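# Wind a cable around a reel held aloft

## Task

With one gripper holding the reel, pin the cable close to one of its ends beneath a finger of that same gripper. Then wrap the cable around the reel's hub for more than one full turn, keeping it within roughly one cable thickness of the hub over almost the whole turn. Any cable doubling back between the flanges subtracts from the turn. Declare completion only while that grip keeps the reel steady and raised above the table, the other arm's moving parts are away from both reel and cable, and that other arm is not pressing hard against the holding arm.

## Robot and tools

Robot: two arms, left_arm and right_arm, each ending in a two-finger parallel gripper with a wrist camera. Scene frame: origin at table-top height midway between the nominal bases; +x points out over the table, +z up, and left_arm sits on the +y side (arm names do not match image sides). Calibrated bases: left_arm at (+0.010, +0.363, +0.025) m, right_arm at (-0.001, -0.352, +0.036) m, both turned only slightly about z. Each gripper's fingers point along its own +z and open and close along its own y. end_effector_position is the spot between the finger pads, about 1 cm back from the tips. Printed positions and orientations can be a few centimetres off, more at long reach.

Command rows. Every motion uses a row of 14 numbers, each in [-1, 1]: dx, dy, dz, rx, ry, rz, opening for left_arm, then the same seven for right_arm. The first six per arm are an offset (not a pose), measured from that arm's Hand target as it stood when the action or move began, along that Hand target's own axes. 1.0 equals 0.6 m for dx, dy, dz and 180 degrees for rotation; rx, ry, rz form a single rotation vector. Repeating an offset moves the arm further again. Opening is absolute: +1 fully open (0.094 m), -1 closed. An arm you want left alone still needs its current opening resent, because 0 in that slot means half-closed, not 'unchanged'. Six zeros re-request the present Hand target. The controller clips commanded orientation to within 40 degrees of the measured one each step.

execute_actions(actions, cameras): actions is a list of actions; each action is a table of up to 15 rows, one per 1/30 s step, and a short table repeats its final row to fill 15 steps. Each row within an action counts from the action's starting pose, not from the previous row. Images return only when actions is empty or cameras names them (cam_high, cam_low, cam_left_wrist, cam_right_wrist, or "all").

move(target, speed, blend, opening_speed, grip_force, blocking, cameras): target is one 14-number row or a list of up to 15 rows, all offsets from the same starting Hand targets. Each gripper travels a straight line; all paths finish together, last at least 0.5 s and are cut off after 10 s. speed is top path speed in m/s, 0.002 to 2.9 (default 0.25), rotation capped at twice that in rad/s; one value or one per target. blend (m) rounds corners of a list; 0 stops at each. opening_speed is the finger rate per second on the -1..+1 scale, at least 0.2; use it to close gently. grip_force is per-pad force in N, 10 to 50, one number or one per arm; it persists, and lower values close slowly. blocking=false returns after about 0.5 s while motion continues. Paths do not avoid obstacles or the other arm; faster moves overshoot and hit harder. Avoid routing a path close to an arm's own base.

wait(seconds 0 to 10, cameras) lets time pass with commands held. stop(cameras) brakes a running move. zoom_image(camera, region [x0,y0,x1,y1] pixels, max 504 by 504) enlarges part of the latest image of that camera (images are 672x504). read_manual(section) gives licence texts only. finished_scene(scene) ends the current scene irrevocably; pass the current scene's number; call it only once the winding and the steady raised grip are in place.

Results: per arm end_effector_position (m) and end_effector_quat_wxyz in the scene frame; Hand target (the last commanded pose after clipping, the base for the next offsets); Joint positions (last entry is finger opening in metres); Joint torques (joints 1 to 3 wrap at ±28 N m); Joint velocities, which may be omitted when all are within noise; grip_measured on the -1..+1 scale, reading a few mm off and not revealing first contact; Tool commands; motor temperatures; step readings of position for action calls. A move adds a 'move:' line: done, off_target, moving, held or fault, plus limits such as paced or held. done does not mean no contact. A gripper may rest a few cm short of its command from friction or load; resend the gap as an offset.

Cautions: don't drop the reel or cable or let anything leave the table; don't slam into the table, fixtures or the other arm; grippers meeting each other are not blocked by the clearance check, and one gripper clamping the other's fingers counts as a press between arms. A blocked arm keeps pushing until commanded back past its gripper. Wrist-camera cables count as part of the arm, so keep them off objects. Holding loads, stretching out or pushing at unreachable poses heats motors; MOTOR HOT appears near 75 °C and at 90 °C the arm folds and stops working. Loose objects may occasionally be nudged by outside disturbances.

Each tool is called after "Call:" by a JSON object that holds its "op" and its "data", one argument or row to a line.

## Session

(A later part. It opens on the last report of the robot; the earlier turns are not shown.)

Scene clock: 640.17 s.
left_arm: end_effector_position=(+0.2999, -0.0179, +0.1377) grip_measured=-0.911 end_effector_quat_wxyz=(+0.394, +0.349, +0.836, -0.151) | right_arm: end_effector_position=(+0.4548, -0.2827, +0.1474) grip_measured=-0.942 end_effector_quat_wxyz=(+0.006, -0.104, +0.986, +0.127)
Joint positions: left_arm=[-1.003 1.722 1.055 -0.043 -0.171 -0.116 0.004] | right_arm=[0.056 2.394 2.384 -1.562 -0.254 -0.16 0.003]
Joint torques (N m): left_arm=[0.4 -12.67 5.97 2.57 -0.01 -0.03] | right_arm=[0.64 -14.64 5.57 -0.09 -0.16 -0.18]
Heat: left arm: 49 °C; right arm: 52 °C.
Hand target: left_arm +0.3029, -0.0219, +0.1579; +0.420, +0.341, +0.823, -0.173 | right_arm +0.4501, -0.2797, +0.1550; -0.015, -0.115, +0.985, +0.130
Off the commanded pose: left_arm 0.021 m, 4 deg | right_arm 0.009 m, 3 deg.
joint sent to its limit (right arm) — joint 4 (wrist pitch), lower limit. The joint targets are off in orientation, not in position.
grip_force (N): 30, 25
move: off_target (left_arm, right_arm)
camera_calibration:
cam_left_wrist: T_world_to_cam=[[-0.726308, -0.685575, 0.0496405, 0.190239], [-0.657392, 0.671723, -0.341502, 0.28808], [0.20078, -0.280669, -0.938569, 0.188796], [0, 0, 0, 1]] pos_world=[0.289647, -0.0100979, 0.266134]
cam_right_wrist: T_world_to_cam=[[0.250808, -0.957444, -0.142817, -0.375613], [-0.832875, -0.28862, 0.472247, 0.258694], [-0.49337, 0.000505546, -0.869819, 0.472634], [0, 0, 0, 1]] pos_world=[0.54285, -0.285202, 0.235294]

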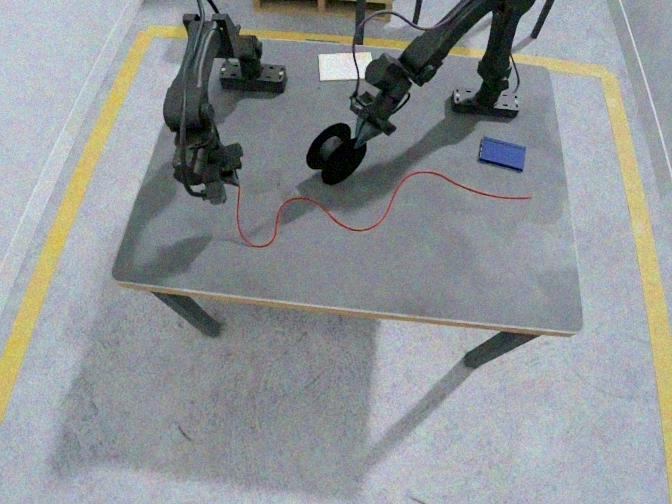

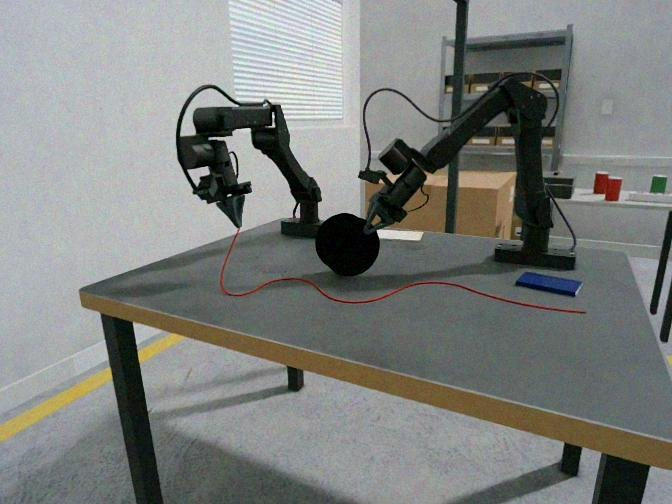

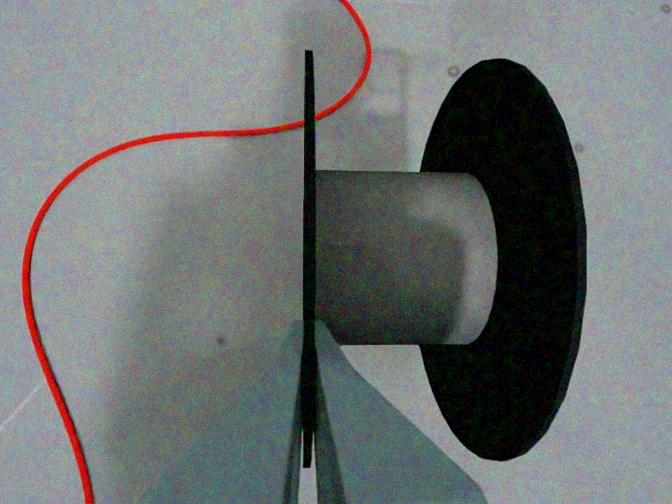

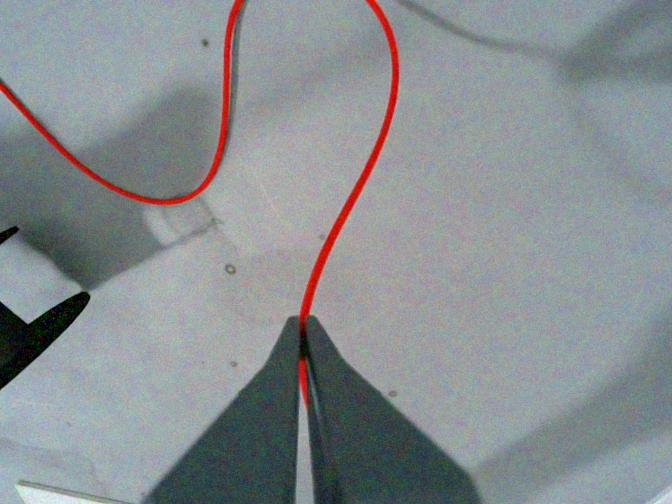

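Call:
{"op": "move", "data": {
  "target": [0.0216,0,0.0157,0,0,0,-1.0,0,0,0,0,0,0,-1.0],
  "speed": 0.04,
  "cameras": ["all"]
}}

Call:
{"op": "zoom_image", "data": {
  "camera": "cam_low",
  "region": [170, 160, 270, 300]
}}

Call:
{"op": "zoom_image", "data": {
  "camera": "cam_low",
  "region": [300, 180, 420, 300]
}}

Call:
{"op": "zoom_image", "data": {
  "camera": "cam_high",
  "region": [160, 100, 310, 260]
}}

Scene clock: 654.03 s.
left_arm: end_effector_position=(+0.2999, -0.0198, +0.1358) grip_measured=-0.911 end_effector_quat_wxyz=(+0.406, +0.347, +0.830, -0.162) | right_arm: end_effector_position=(+0.4548, -0.2827, +0.1474) grip_measured=-0.942 end_effector_quat_wxyz=(+0.006, -0.104, +0.986, +0.127)
Joint positions: left_arm=[-1.003 1.722 1.018 0.028 -0.165 -0.115 0.004] | right_arm=[0.056 2.394 2.384 -1.562 -0.254 -0.16 0.003]
Joint torques (N m): left_arm=[0.42 -10.06 5.76 2.55 -0.04 -0.02] | right_arm=[0.51 -14.63 5.46 -0.06 -0.18 -0.18]
Heat: left arm: 48 °C; right arm: 53 °C.
Hand target: left_arm +0.3030, -0.0219, +0.1419; +0.420, +0.341, +0.823, -0.173 | right_arm +0.4501, -0.2797, +0.1550; -0.015, -0.115, +0.985, +0.130
Off the commanded pose: left_arm 0.007 m, 2 deg | right_arm 0.009 m, 3 deg.
joint sent to its limit (right arm) — joint 4 (wrist pitch), lower limit. The joint targets are off in orientation, not in position.
grip_force (N): 30, 25
move: off_target (right_arm)
camera_calibration:
cam_left_wrist: T_world_to_cam=[[-0.730526, -0.680383, 0.0583988, 0.189249], [-0.648382, 0.664237, -0.372008, 0.289917], [0.214317, -0.309626, -0.926391, 0.180153], [0, 0, 0, 1]] pos_world=[0.287618, -0.0080314, 0.263692]
cam_right_wrist: T_world_to_cam=[[0.250808, -0.957444, -0.142817, -0.375613], [-0.832875, -0.28862, 0.472247, 0.258694], [-0.49337, 0.000505546, -0.869819, 0.472634], [0, 0, 0, 1]] pos_world=[0.54285, -0.285202, 0.235294]

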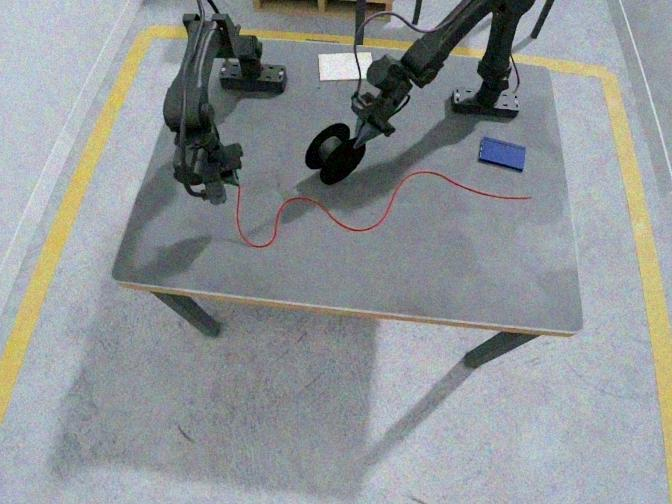

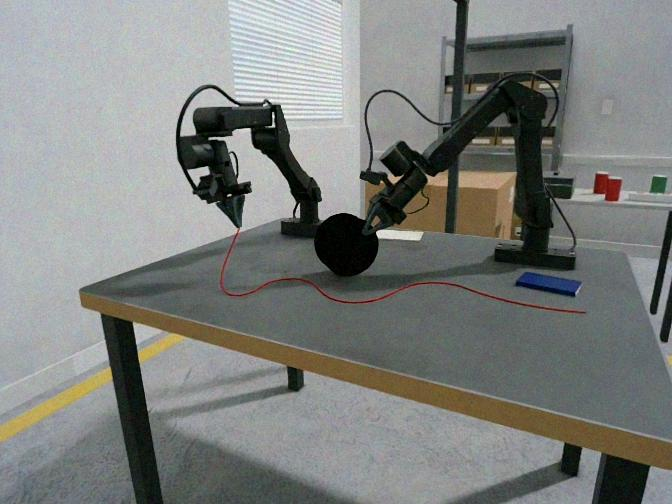

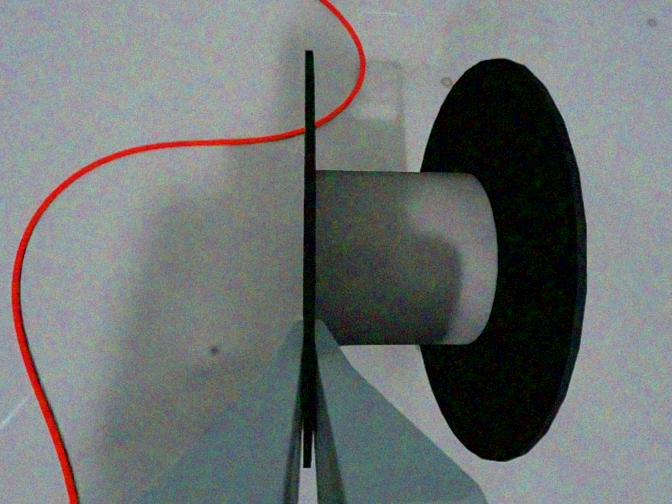

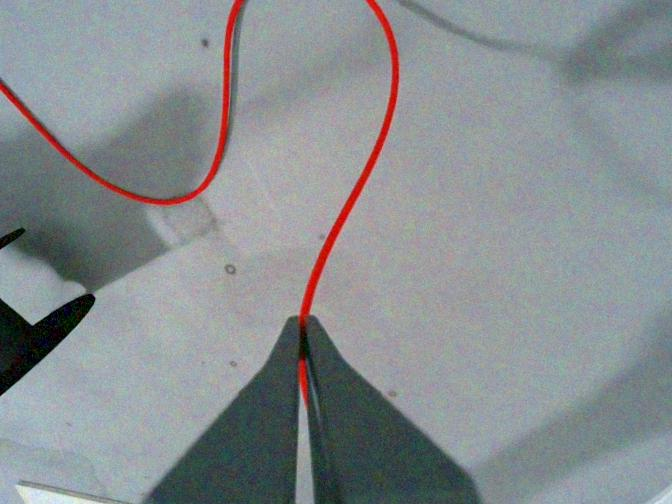

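Scaled by 3.600 from the camera's 672x504 image, which has a finer 960x720 frame.

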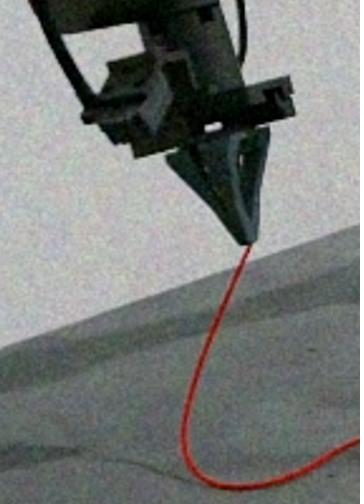

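Scaled by 4.200 from the camera's 672x504 image, which has a finer 960x720 frame.

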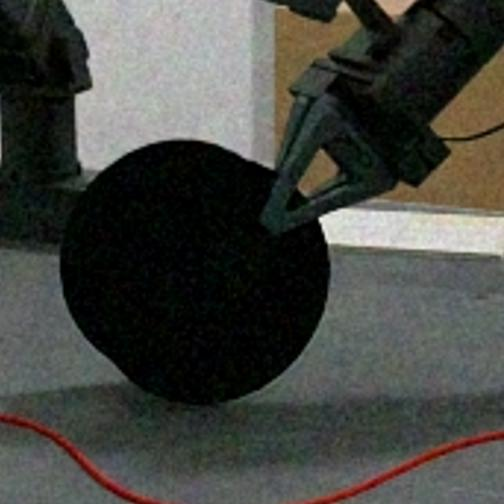

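Scaled by 3.150 from the camera's 672x504 image, which has a finer 960x720 frame.

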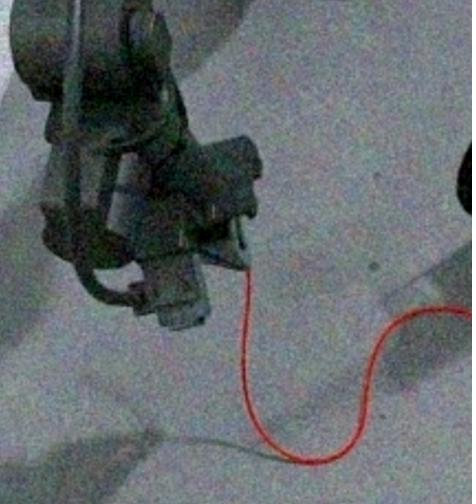

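Call:
{"op": "move", "data": {
  "target": [0.0135,0,0.0098,0,0,0,-1.0,0,0,0,0,0,0,-1.0],
  "speed": 0.04,
  "cameras": ["cam_left_wrist","cam_low"]
}}

Call:
{"op": "zoom_image", "data": {
  "camera": "cam_low",
  "region": [300, 180, 420, 300]
}}

Scene clock: 666.30 s.
left_arm: end_effector_position=(+0.2999, -0.0205, +0.1347) grip_measured=-0.911 end_effector_quat_wxyz=(+0.413, +0.345, +0.826, -0.168) | right_arm: end_effector_position=(+0.4548, -0.2827, +0.1474) grip_measured=-0.942 end_effector_quat_wxyz=(+0.006, -0.104, +0.986, +0.127)
Joint positions: left_arm=[-1.003 1.722 0.995 0.071 -0.163 -0.115 0.004] | right_arm=[0.056 2.394 2.384 -1.562 -0.254 -0.16 0.003]
Joint torques (N m): left_arm=[0.46 -8.42 5.68 2.56 -0.06 0] | right_arm=[0.46 -14.6 5.48 -0.07 -0.16 -0.17]
Motor temperatures (°C): left_arm=[30 46 41 37 30 27 28] | right_arm=[27 54 45 35 29 28 28]
Heat: left arm: 46 °C; right arm: 54 °C.
Hand target: left_arm +0.3030, -0.0219, +0.1319; +0.420, +0.341, +0.823, -0.173 | right_arm +0.4501, -0.2797, +0.1550; -0.015, -0.115, +0.985, +0.130
Off the commanded pose: left_arm 0.004 m, 1 deg | right_arm 0.009 m, 3 deg.
joint sent to its limit (right arm) — joint 4 (wrist pitch), lower limit. The joint targets are off in orientation, not in position.
grip_force (N): 30, 25
move: off_target (right_arm)
camera_calibration:
cam_left_wrist: T_world_to_cam=[[-0.732184, -0.678201, 0.062852, 0.188808], [-0.64341, 0.658434, -0.390498, 0.290961], [0.223452, -0.326356, -0.918456, 0.174762], [0, 0, 0, 1]] pos_world=[0.286399, -0.00649428, 0.262264]
Images, in order (width x height): cam_low 672x504, cam_left_wrist 672x504.

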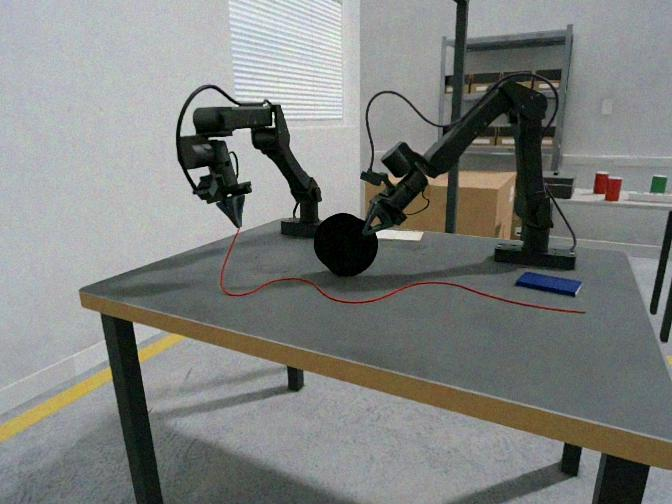

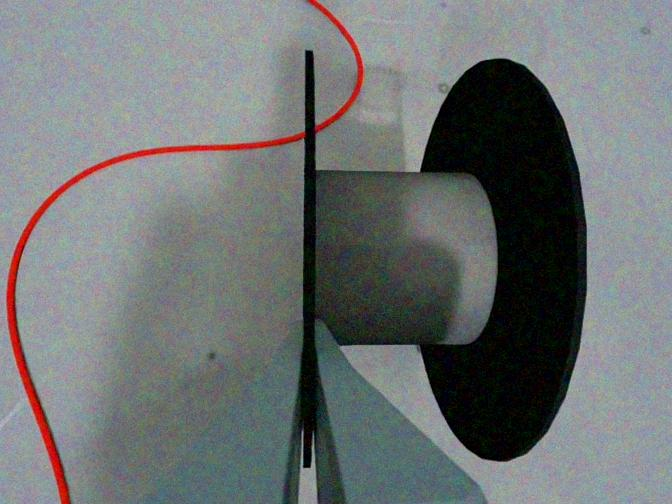

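Scaled by 4.200 from the camera's 672x504 image, which has a finer 960x720 frame.

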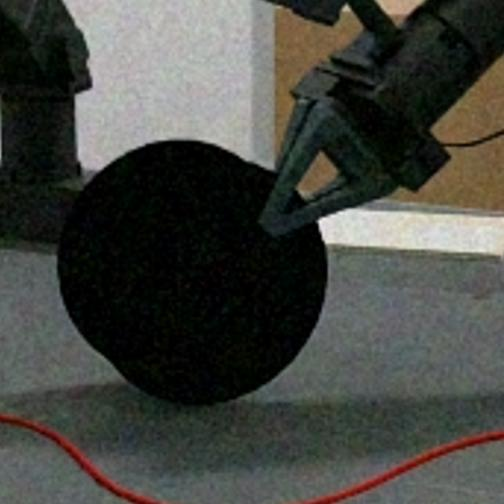

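Call:
{"op": "zoom_image", "data": {
  "camera": "cam_low",
  "region": [310, 245, 390, 305]
}}

Scaled by 6.300 from the camera's 672x504 image, which has a finer 960x720 frame.

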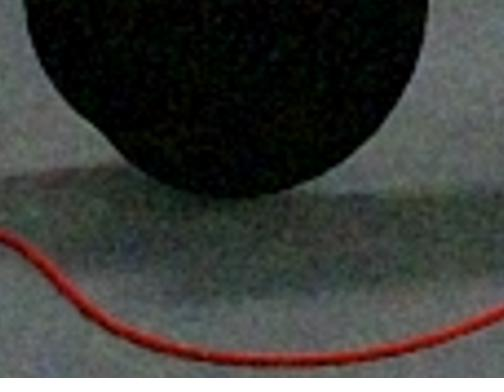

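Call:
{"op": "move", "data": {
  "target": [0.0135,0,0.0098,0,0,0,-1.0,0,0,0,0,0,0,-1.0],
  "speed": 0.04,
  "cameras": ["cam_low"]
}}

Call:
{"op": "zoom_image", "data": {
  "camera": "cam_low",
  "region": [310, 245, 390, 305]
}}

Scene clock: 688.20 s.
left_arm: end_effector_position=(+0.3016, -0.0236, +0.1327) grip_measured=-0.911 end_effector_quat_wxyz=(+0.423, +0.341, +0.821, -0.175) | right_arm: end_effector_position=(+0.4548, -0.2827, +0.1474) grip_measured=-0.942 end_effector_quat_wxyz=(+0.006, -0.104, +0.986, +0.127)
Joint positions: left_arm=[-1.003 1.735 0.976 0.129 -0.162 -0.115 0.004] | right_arm=[0.056 2.394 2.384 -1.562 -0.254 -0.16 0.003]
Joint torques (N m): left_arm=[0.42 -7.75 5.48 2.41 -0.08 0] | right_arm=[0.51 -14.69 5.59 -0.12 -0.18 -0.14]
Motor temperatures (°C): left_arm=[30 44 41 39 29 27 28] | right_arm=[27 55 45 34 29 28 28]
Heat: left arm: 44 °C; right arm: 55 °C.
Hand target: left_arm +0.3030, -0.0219, +0.1218; +0.420, +0.341, +0.823, -0.173 | right_arm +0.4501, -0.2797, +0.1550; -0.015, -0.115, +0.985, +0.130
Off the commanded pose: left_arm 0.011 m, 1 deg | right_arm 0.009 m, 3 deg.
joint sent to its limit (right arm) — joint 4 (wrist pitch), lower limit. The joint targets are off in orientation, not in position.
grip_force (N): 30, 25
move: off_target (left_arm, right_arm)
Images, in order (width x height): cam_low 672x504.

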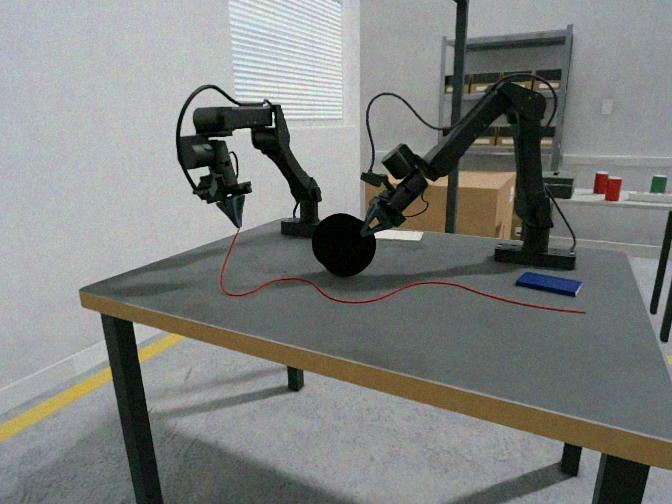

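Scaled by 6.300 from the camera's 672x504 image, which has a finer 960x720 frame.

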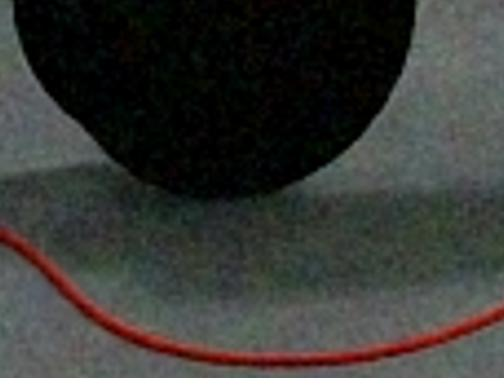

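Call:
{"op": "move", "data": {
  "target": [
    [-0.0297,0,-0.0216,0,0,0,-1.0,0,0,0,0,0,0,-1.0],
    [-0.0297,0,-0.0216,0,0,0,0.75,0,0,0,0,0,0,-1.0]
  ],
  "speed": 0.05,
  "opening_speed": 0.6,
  "cameras": ["cam_left_wrist","cam_low","cam_high"]
}}

Scene clock: 701.90 s.
left_arm: end_effector_position=(+0.2992, -0.0199, +0.1278) grip_measured=+0.748 end_effector_quat_wxyz=(+0.408, +0.346, +0.828, -0.166) | right_arm: end_effector_position=(+0.4548, -0.2827, +0.1474) grip_measured=-0.942 end_effector_quat_wxyz=(+0.006, -0.104, +0.986, +0.127)
Joint positions: left_arm=[-1.003 1.734 0.989 0.076 -0.162 -0.116 0.082] | right_arm=[0.056 2.394 2.384 -1.562 -0.254 -0.16 0.003]
Joint torques (N m): left_arm=[0.46 -11.44 8.23 2.04 -0.08 0.01] | right_arm=[0.47 -14.57 5.55 -0.09 -0.2 -0.1]
Motor temperatures (°C): left_arm=[30 44 41 40 29 27 28] | right_arm=[27 55 45 34 29 28 28]
Heat: left arm: 44 °C; right arm: 55 °C.
Hand target: left_arm +0.3030, -0.0219, +0.1437; +0.420, +0.341, +0.823, -0.173 | right_arm +0.4501, -0.2797, +0.1550; -0.015, -0.115, +0.985, +0.130
Off the commanded pose: left_arm 0.017 m, 2 deg | right_arm 0.009 m, 3 deg.
joint sent to its limit (right arm) — joint 4 (wrist pitch), lower limit. The joint targets are off in orientation, not in position.
grip_force (N): 30, 25
move: off_target (left_arm, right_arm); target 2's new opening was sent with left_arm's hand 0.011 m and 0 deg from that target
camera_calibration:
cam_left_wrist: T_world_to_cam=[[-0.732531, -0.677863, 0.0624411, 0.189176], [-0.645663, 0.662802, -0.379226, 0.286694], [0.215677, -0.318111, -0.923195, 0.171873], [0, 0, 0, 1]] pos_world=[0.286616, -0.00711092, 0.255582]
Images, in order (width x height): cam_high 672x504, cam_low 672x504, cam_left_wrist 672x504.

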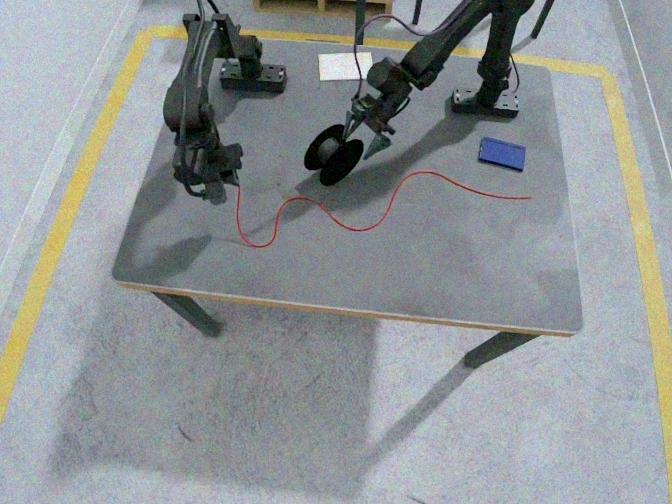

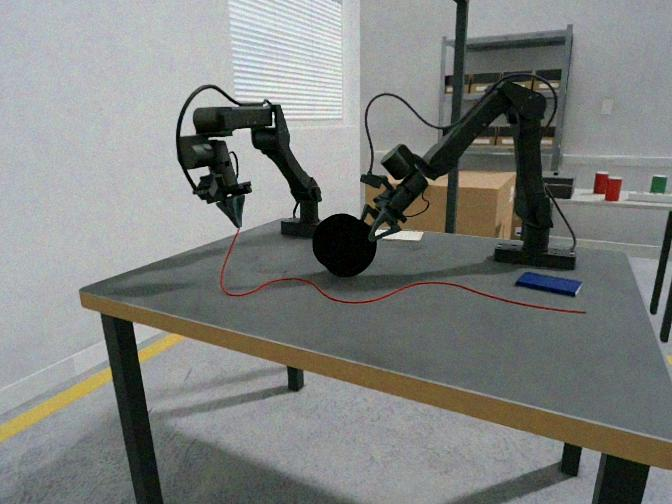

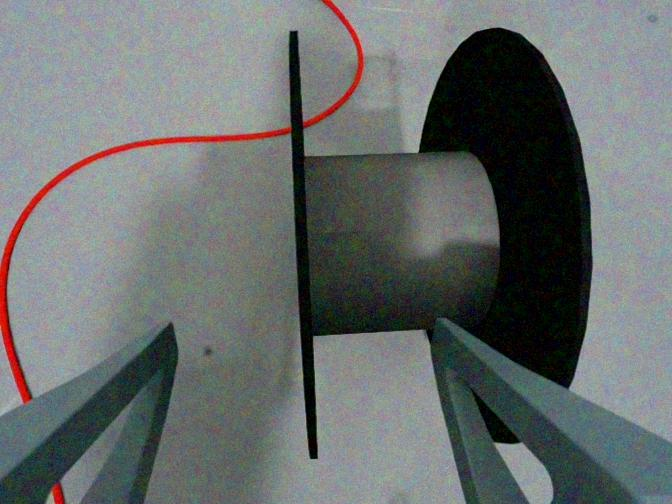

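Call:
{"op": "move", "data": {
  "target": [-0.0178,0,-0.0095,0,0,0,0.75,0.0085,0.0523,-0.055,-0.0254,-0.0966,0.3064,-1.0],
  "speed": 0.15,
  "cameras": ["all"]
}}

Call:
{"op": "zoom_image", "data": {
  "camera": "cam_low",
  "region": [190, 140, 390, 300]
}}

Call:
{"op": "zoom_image", "data": {
  "camera": "cam_high",
  "region": [180, 90, 400, 260]
}}

Scene clock: 738.77 s.
left_arm: end_effector_position=(+0.2996, -0.0206, +0.1359) grip_measured=+0.748 end_effector_quat_wxyz=(+0.405, +0.347, +0.830, -0.164) | right_arm: end_effector_position=(+0.4423, -0.2609, +0.1851) grip_measured=-0.942 end_effector_quat_wxyz=(+0.053, +0.371, +0.914, +0.158)
Joint positions: left_arm=[-1.003 1.724 1.02 0.027 -0.162 -0.116 0.082] | right_arm=[0.117 2.044 1.937 -1.216 -0.226 0.911 0.003]
Joint torques (N m): left_arm=[0.46 -11.82 8.69 2.03 -0.06 0] | right_arm=[0.68 -13.55 5.68 0.56 -0.02 0.12]
Motor temperatures (°C): left_arm=[30 44 42 40 29 27 27] | right_arm=[27 56 45 34 29 28 28]
Heat: left arm: 44 °C; right arm: 56 °C.
Hand target: left_arm +0.3041, -0.0231, +0.1557; +0.420, +0.341, +0.823, -0.173 | right_arm +0.4400, -0.2597, +0.1950; +0.066, +0.372, +0.912, +0.161
Off the commanded pose: left_arm 0.020 m, 2 deg | right_arm 0.010 m, 2 deg.
grip_force (N): 30, 25
move: off_target (left_arm)
camera_calibration:
cam_left_wrist: T_world_to_cam=[[-0.732241, -0.6783, 0.0610913, 0.188645], [-0.647335, 0.665318, -0.371899, 0.290032], [0.211614, -0.311866, -0.926261, 0.180786], [0, 0, 0, 1]] pos_world=[0.287624, -0.00862436, 0.263793]
cam_right_wrist: T_world_to_cam=[[-0.646722, -0.728357, -0.226378, 0.125997], [-0.714871, 0.475356, 0.512832, 0.376403], [-0.265915, 0.49349, -0.828104, 0.519419], [0, 0, 0, 1]] pos_world=[0.488685, -0.343483, 0.265625]

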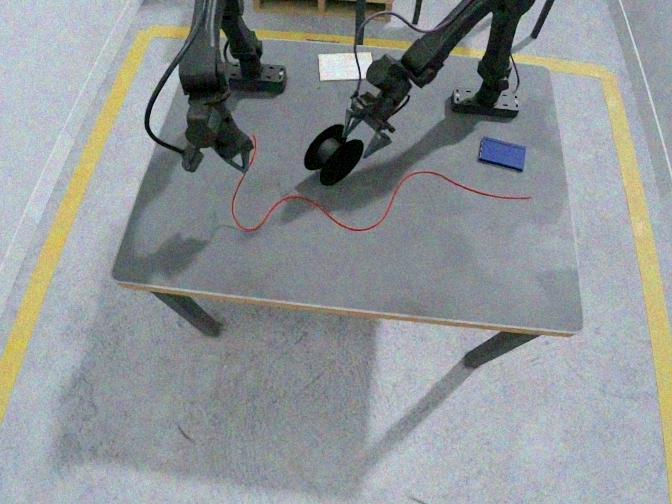

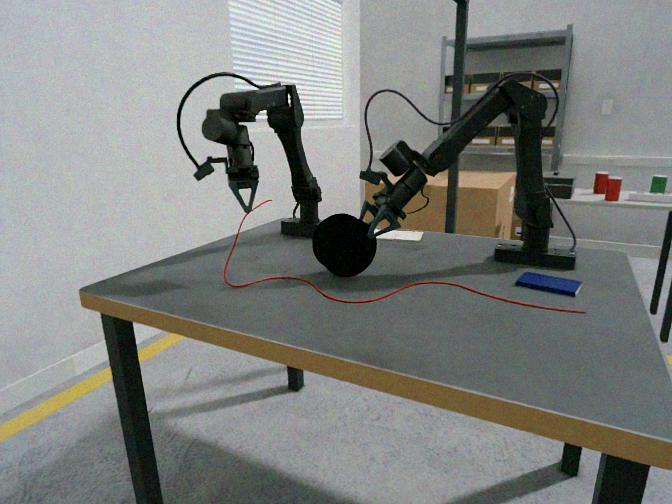

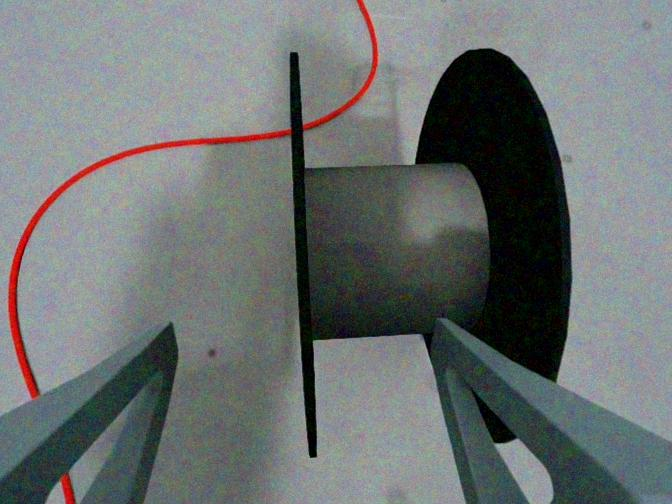

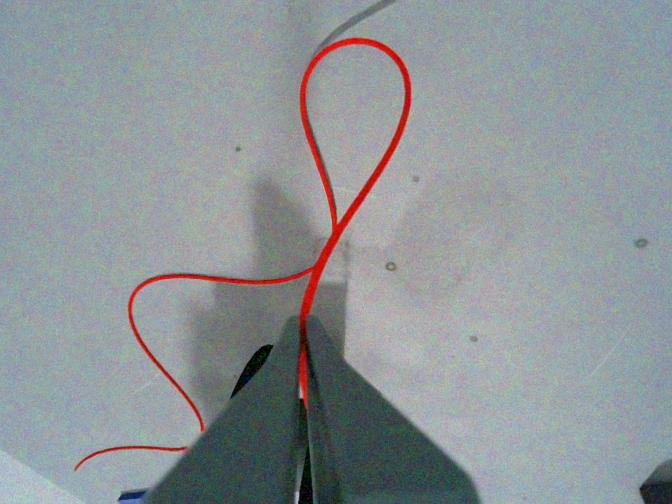

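Scaled by 2.520 from the camera's 672x504 image, which has a finer 960x720 frame.

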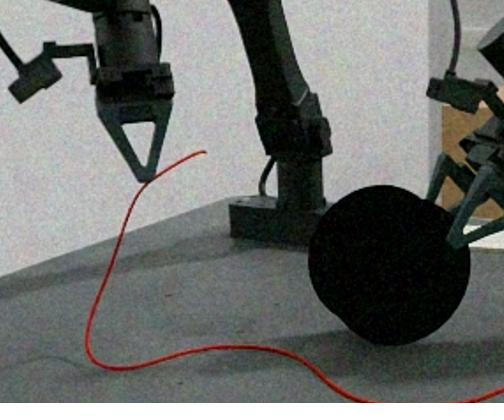

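Scaled by 2.291 from the camera's 672x504 image, which has a finer 960x720 frame.

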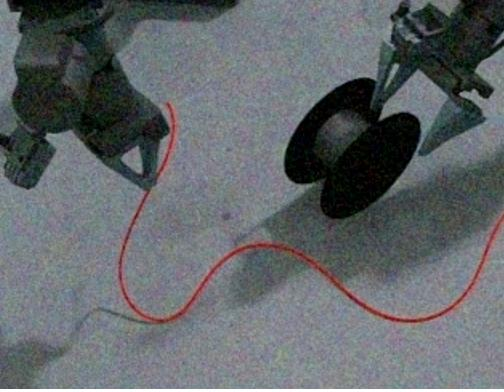

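Call:
{"op": "move", "data": {
  "target": [0,0,0,0,0,0,0.75,0.0453,-0.14,0.2417,0,0,0,-1.0],
  "speed": 0.15,
  "cameras": ["cam_high","cam_low","cam_right_wrist"]
}}

Call:
{"op": "zoom_image", "data": {
  "camera": "cam_low",
  "region": [190, 160, 370, 310]
}}

Scene clock: 803.07 s.
left_arm: end_effector_position=(+0.2996, -0.0206, +0.1359) grip_measured=+0.748 end_effector_quat_wxyz=(+0.405, +0.347, +0.830, -0.164) | right_arm: end_effector_position=(+0.4021, -0.2621, +0.0357) grip_measured=-0.942 end_effector_quat_wxyz=(+0.066, +0.369, +0.912, +0.166)
Joint positions: left_arm=[-1.003 1.724 1.02 0.027 -0.162 -0.116 0.082] | right_arm=[0.125 1.975 1.213 -0.526 -0.226 0.921 0.003]
Joint torques (N m): left_arm=[0.44 -11.82 8.68 2.03 -0.07 0.02] | right_arm=[0.51 -8.85 5.3 0.63 -0.03 0.12]
Motor temperatures (°C): left_arm=[30 46 45 40 29 27 27] | right_arm=[27 49 44 34 29 28 28]
Heat: left arm: 46 °C; right arm: 49 °C.
Hand target: left_arm +0.3041, -0.0231, +0.1558; +0.420, +0.341, +0.823, -0.173 | right_arm +0.4001, -0.2615, +0.0300; +0.066, +0.372, +0.912, +0.161
Off the commanded pose: left_arm 0.021 m, 2 deg | right_arm 0.006 m, 1 deg.
grip_force (N): 30, 25
move: off_target (left_arm)
camera_calibration:
cam_right_wrist: T_world_to_cam=[[-0.640515, -0.725782, -0.25096, 0.0643712], [-0.729737, 0.473433, 0.4933, 0.431049], [-0.239215, 0.499101, -0.832871, 0.376508], [0, 0, 0, 1]] pos_world=[0.445849, -0.345269, 0.117101]
Images, in order (width x height): cam_high 672x504, cam_low 672x504, cam_right_wrist 672x504.

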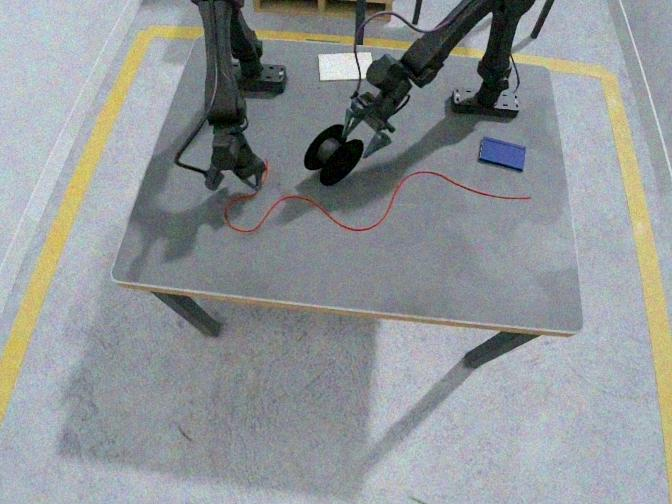

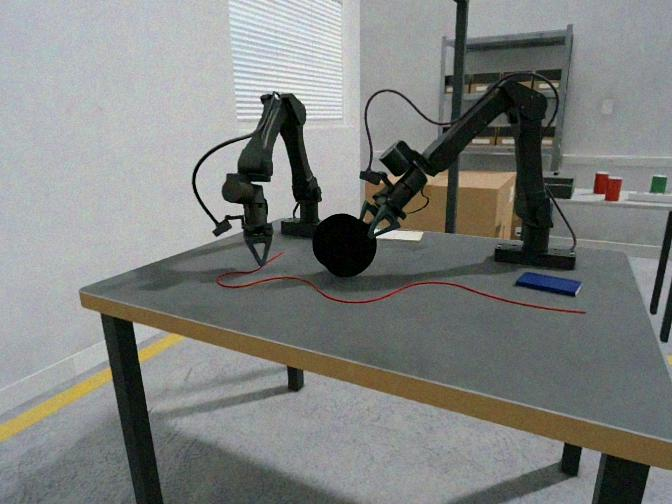

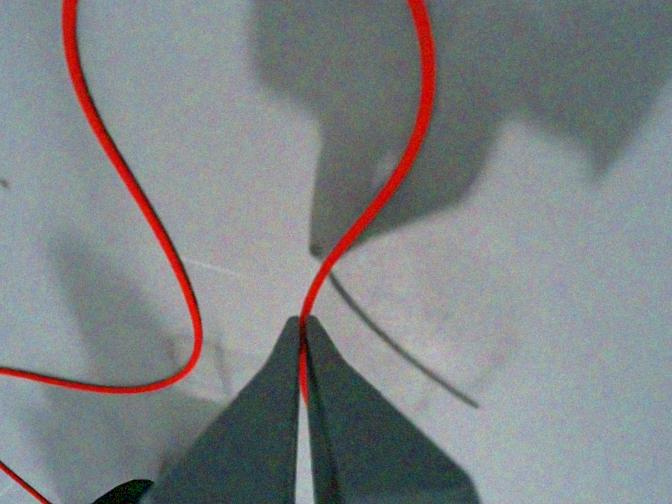

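Scaled by 2.800 from the camera's 672x504 image, which has a finer 960x720 frame.

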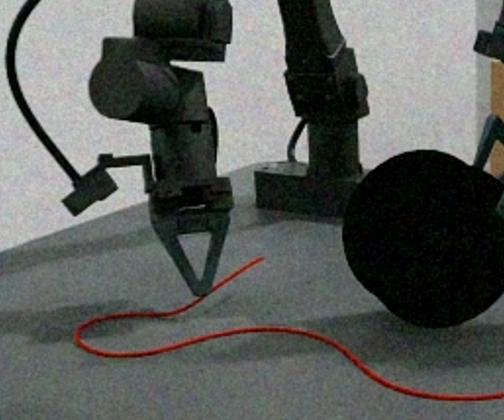

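Call:
{"op": "execute_actions", "data": {
  "actions": []
}}

Scene clock: 823.10 s.
left_arm: end_effector_position=(+0.2996, -0.0206, +0.1359) grip_measured=+0.748 end_effector_quat_wxyz=(+0.405, +0.347, +0.830, -0.164) | right_arm: end_effector_position=(+0.4022, -0.2621, +0.0357) grip_measured=-0.942 end_effector_quat_wxyz=(+0.066, +0.369, +0.912, +0.167)
Joint positions: left_arm=[-1.003 1.724 1.02 0.027 -0.162 -0.116 0.082] | right_arm=[0.125 1.975 1.213 -0.526 -0.226 0.921 0.003]
Joint velocities: within noise
Joint torques (N m): left_arm=[0.49 -11.84 8.68 2.04 -0.07 0.01] | right_arm=[0.57 -8.9 5.27 0.72 0.02 0.13]
Motor temperatures (°C): left_arm=[30 47 45 40 29 27 27] | right_arm=[27 46 44 35 29 28 28]
Heat: left arm: 47 °C; right arm: 46 °C.
Hand target: left_arm +0.3041, -0.0231, +0.1558; +0.420, +0.341, +0.823, -0.173 | right_arm +0.4001, -0.2615, +0.0300; +0.066, +0.372, +0.912, +0.161
Tool commands: left_gripper/opening=+0.75 right_gripper/opening=-1.0
Off the commanded pose: left_arm 0.021 m, 2 deg | right_arm 0.006 m, 1 deg.
grip_force (N): 30, 25
camera_calibration:
cam_left_wrist: T_world_to_cam=[[-0.732241, -0.6783, 0.0610913, 0.188645], [-0.647335, 0.665318, -0.371899, 0.290032], [0.211614, -0.311866, -0.926261, 0.180786], [0, 0, 0, 1]] pos_world=[0.287624, -0.00862436, 0.263793]
cam_right_wrist: T_world_to_cam=[[-0.6407, -0.725524, -0.251234, 0.0645753], [-0.729706, 0.47362, 0.493167, 0.431115], [-0.238815, 0.499299, -0.832867, 0.376397], [0, 0, 0, 1]] pos_world=[0.44585, -0.345268, 0.1171]

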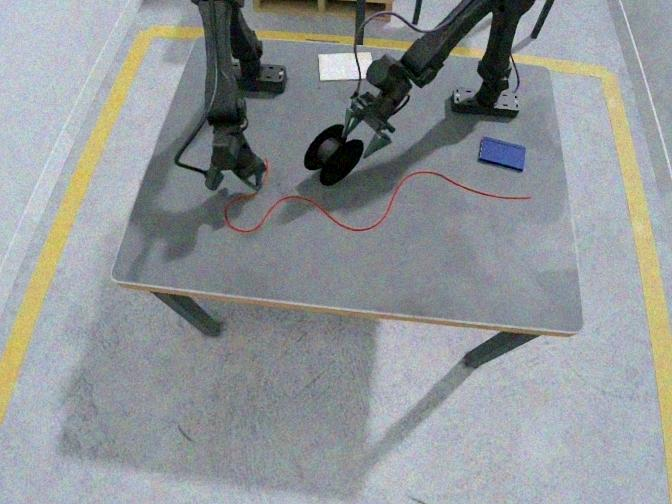

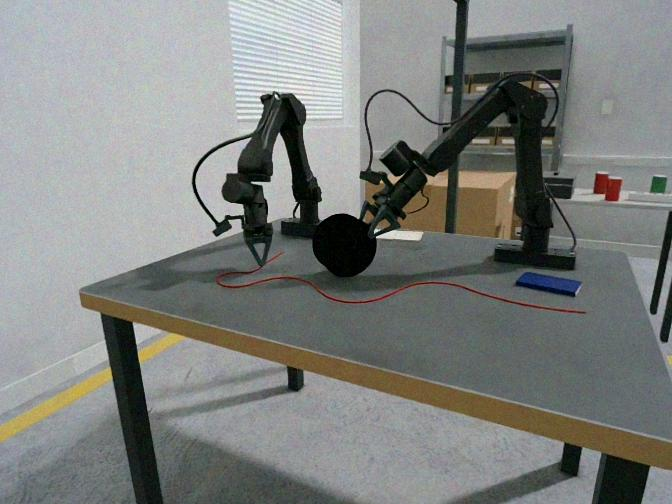

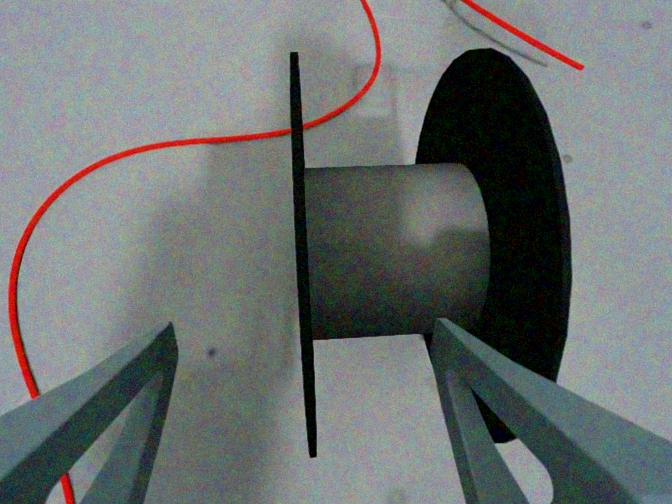

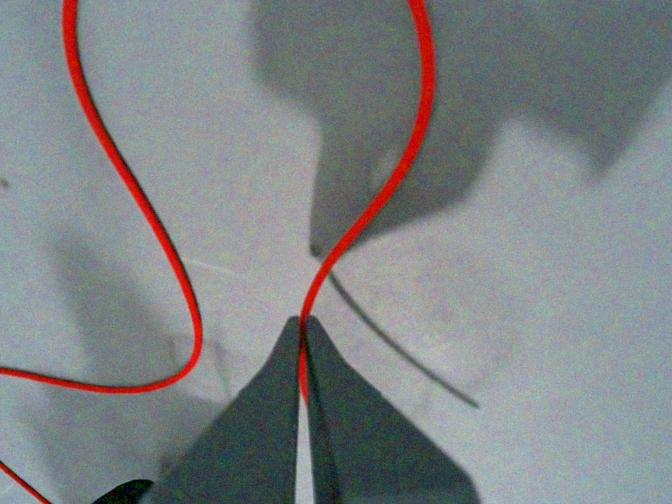

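Call:
{"op": "zoom_image", "data": {
  "camera": "cam_low",
  "region": [200, 190, 320, 300]
}}

Call:
{"op": "move", "data": {
  "target": [0,0,0,0,0,0,0.75,0,-0.00798,0.02193,0,0,0,-1.0],
  "speed": 0.05,
  "cameras": ["cam_low","cam_left_wrist","cam_right_wrist"]
}}

Scaled by 4.200 from the camera's 672x504 image, which has a finer 960x720 frame.

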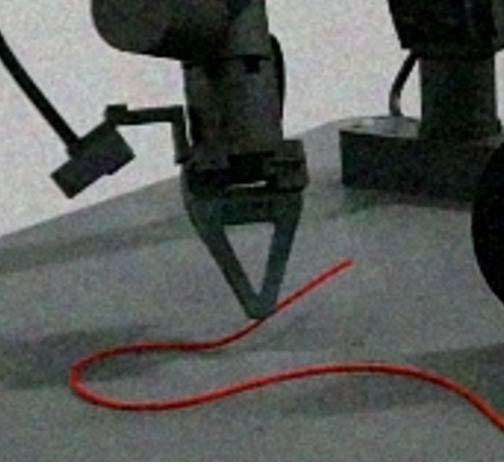

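Scene clock: 837.90 s.
left_arm: end_effector_position=(+0.2996, -0.0206, +0.1359) grip_measured=+0.748 end_effector_quat_wxyz=(+0.405, +0.347, +0.830, -0.164) | right_arm: end_effector_position=(+0.4036, -0.2619, +0.0260) grip_measured=-0.942 end_effector_quat_wxyz=(+0.070, +0.368, +0.912, +0.169)
Joint positions: left_arm=[-1.003 1.724 1.02 0.027 -0.162 -0.116 0.082] | right_arm=[0.125 1.992 1.19 -0.476 -0.226 0.921 0.003]
Joint torques (N m): left_arm=[0.5 -11.84 8.75 2.05 -0.08 0.02] | right_arm=[0.59 -7.95 5.18 0.68 0.05 0.14]
Heat: left arm: 47 °C; right arm: 45 °C.
Hand target: left_arm +0.3041, -0.0231, +0.1558; +0.420, +0.341, +0.823, -0.173 | right_arm +0.4002, -0.2615, +0.0160; +0.066, +0.372, +0.912, +0.161
Off the commanded pose: left_arm 0.021 m, 2 deg | right_arm 0.011 m, 1 deg.
grip_force (N): 30, 25
move: off_target (left_arm, right_arm)
camera_calibration:
cam_left_wrist: T_world_to_cam=[[-0.732241, -0.6783, 0.0610913, 0.188645], [-0.647335, 0.665318, -0.371899, 0.290032], [0.211614, -0.311866, -0.926261, 0.180786], [0, 0, 0, 1]] pos_world=[0.287624, -0.00862436, 0.263793]
cam_right_wrist: T_world_to_cam=[[-0.638043, -0.72524, -0.258704, 0.06229], [-0.734756, 0.47296, 0.486254, 0.438856], [-0.230294, 0.500335, -0.834643, 0.365514], [0, 0, 0, 1]] pos_world=[0.446371, -0.345266, 0.107793]
Images, in order (width x height): cam_low 672x504, cam_left_wrist 672x504, cam_right_wrist 672x504.

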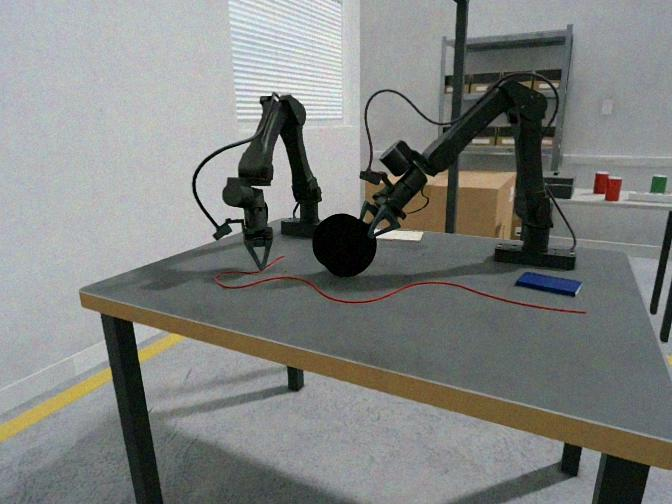

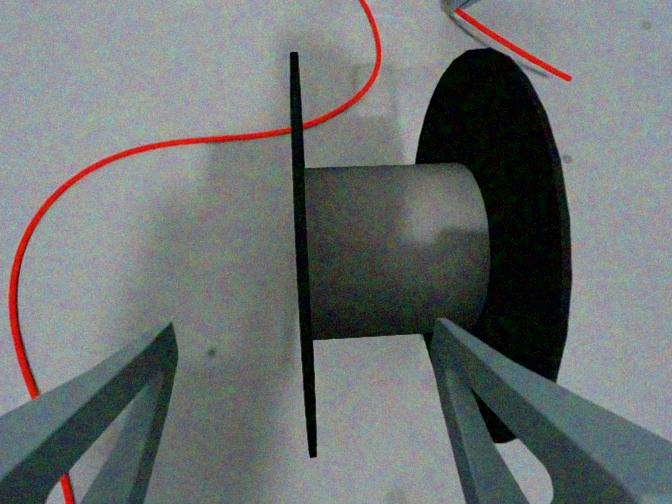

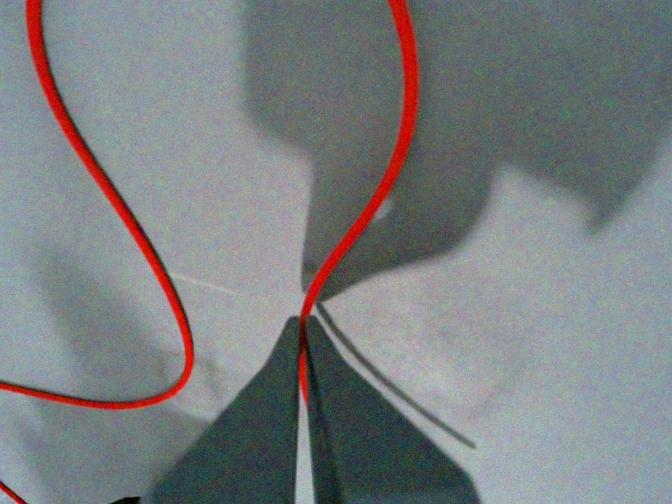

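Call:
{"op": "move", "data": {
  "target": [0,0,0,0,0,0,0.75,0,-0.0051,0.0141,0,0,0,-1.0],
  "speed": 0.04,
  "cameras": ["cam_right_wrist"]
}}

Scene clock: 841.87 s.
left_arm: end_effector_position=(+0.2996, -0.0206, +0.1359) grip_measured=+0.748 end_effector_quat_wxyz=(+0.405, +0.347, +0.830, -0.164) | right_arm: end_effector_position=(+0.4037, -0.2619, +0.0179) grip_measured=-0.942 end_effector_quat_wxyz=(+0.070, +0.368, +0.912, +0.169)
Joint positions: left_arm=[-1.003 1.724 1.02 0.027 -0.162 -0.116 0.082] | right_arm=[0.125 2.009 1.178 -0.447 -0.226 0.921 0.003]
Joint torques (N m): left_arm=[0.51 -11.81 8.73 2.05 -0.09 0.02] | right_arm=[0.65 -7.87 4.88 0.74 -0.02 0.16]
Heat: left arm: 47 °C; right arm: 45 °C.
Hand target: left_arm +0.3041, -0.0231, +0.1558; +0.420, +0.341, +0.823, -0.173 | right_arm +0.4002, -0.2615, +0.0071; +0.066, +0.372, +0.912, +0.161
Off the commanded pose: left_arm 0.021 m, 2 deg | right_arm 0.011 m, 1 deg.
grip_force (N): 30, 25
move: off_target (left_arm, right_arm)
camera_calibration:
cam_right_wrist: T_world_to_cam=[[-0.638043, -0.72524, -0.258704, 0.0602583], [-0.734756, 0.47296, 0.486254, 0.442868], [-0.230294, 0.500335, -0.834643, 0.358777], [0, 0, 0, 1]] pos_world=[0.446471, -0.345266, 0.0996933]
Images, in order (width x height): cam_right_wrist 672x504.

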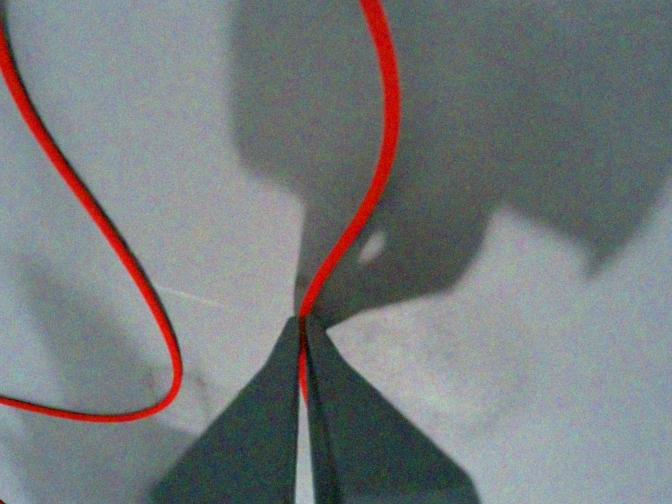

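Call:
{"op": "move", "data": {
  "target": [0,0,0,0,0,0,0.75,0,0,0,0,0,0,-0.6],
  "speed": 0.04,
  "opening_speed": 0.5,
  "cameras": ["cam_right_wrist"]
}}

Scene clock: 847.33 s.
left_arm: end_effector_position=(+0.2996, -0.0206, +0.1359) grip_measured=+0.748 end_effector_quat_wxyz=(+0.405, +0.347, +0.830, -0.164) | right_arm: end_effector_position=(+0.4051, -0.2617, +0.0184) grip_measured=-0.602 end_effector_quat_wxyz=(+0.073, +0.368, +0.911, +0.170)
Joint positions: left_arm=[-1.003 1.724 1.02 0.027 -0.162 -0.116 0.082] | right_arm=[0.125 2.009 1.178 -0.441 -0.226 0.922 0.019]
Joint torques (N m): left_arm=[0.49 -11.84 8.68 2.03 -0.07 0] | right_arm=[0.79 -7.86 4.88 0.72 0.02 0.11]
Heat: left arm: 47 °C; right arm: 44 °C.
Hand target: left_arm +0.3041, -0.0231, +0.1558; +0.420, +0.341, +0.823, -0.173 | right_arm +0.4002, -0.2615, +0.0071; +0.066, +0.372, +0.912, +0.161
Off the commanded pose: left_arm 0.021 m, 2 deg | right_arm 0.012 m, 1 deg.
grip_force (N): 30, 25
move: off_target (left_arm, right_arm)
camera_calibration:
cam_right_wrist: T_world_to_cam=[[-0.636759, -0.724796, -0.263074, 0.0610856], [-0.737457, 0.472835, 0.482271, 0.444765], [-0.225157, 0.501096, -0.835588, 0.357492], [0, 0, 0, 1]] pos_world=[0.447384, -0.345164, 0.100289]
Images, in order (width x height): cam_right_wrist 672x504.

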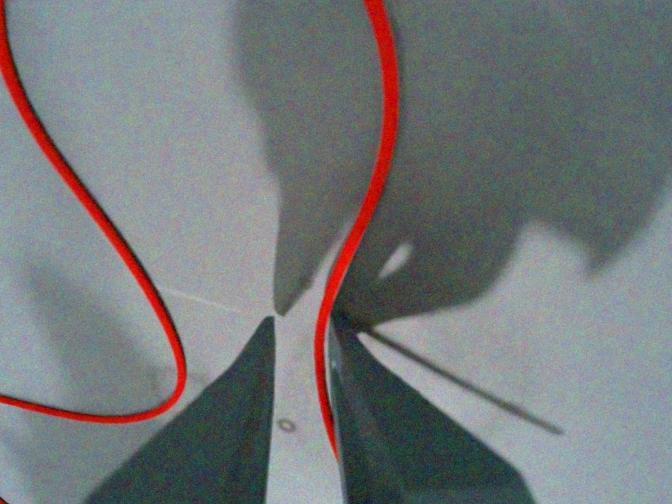

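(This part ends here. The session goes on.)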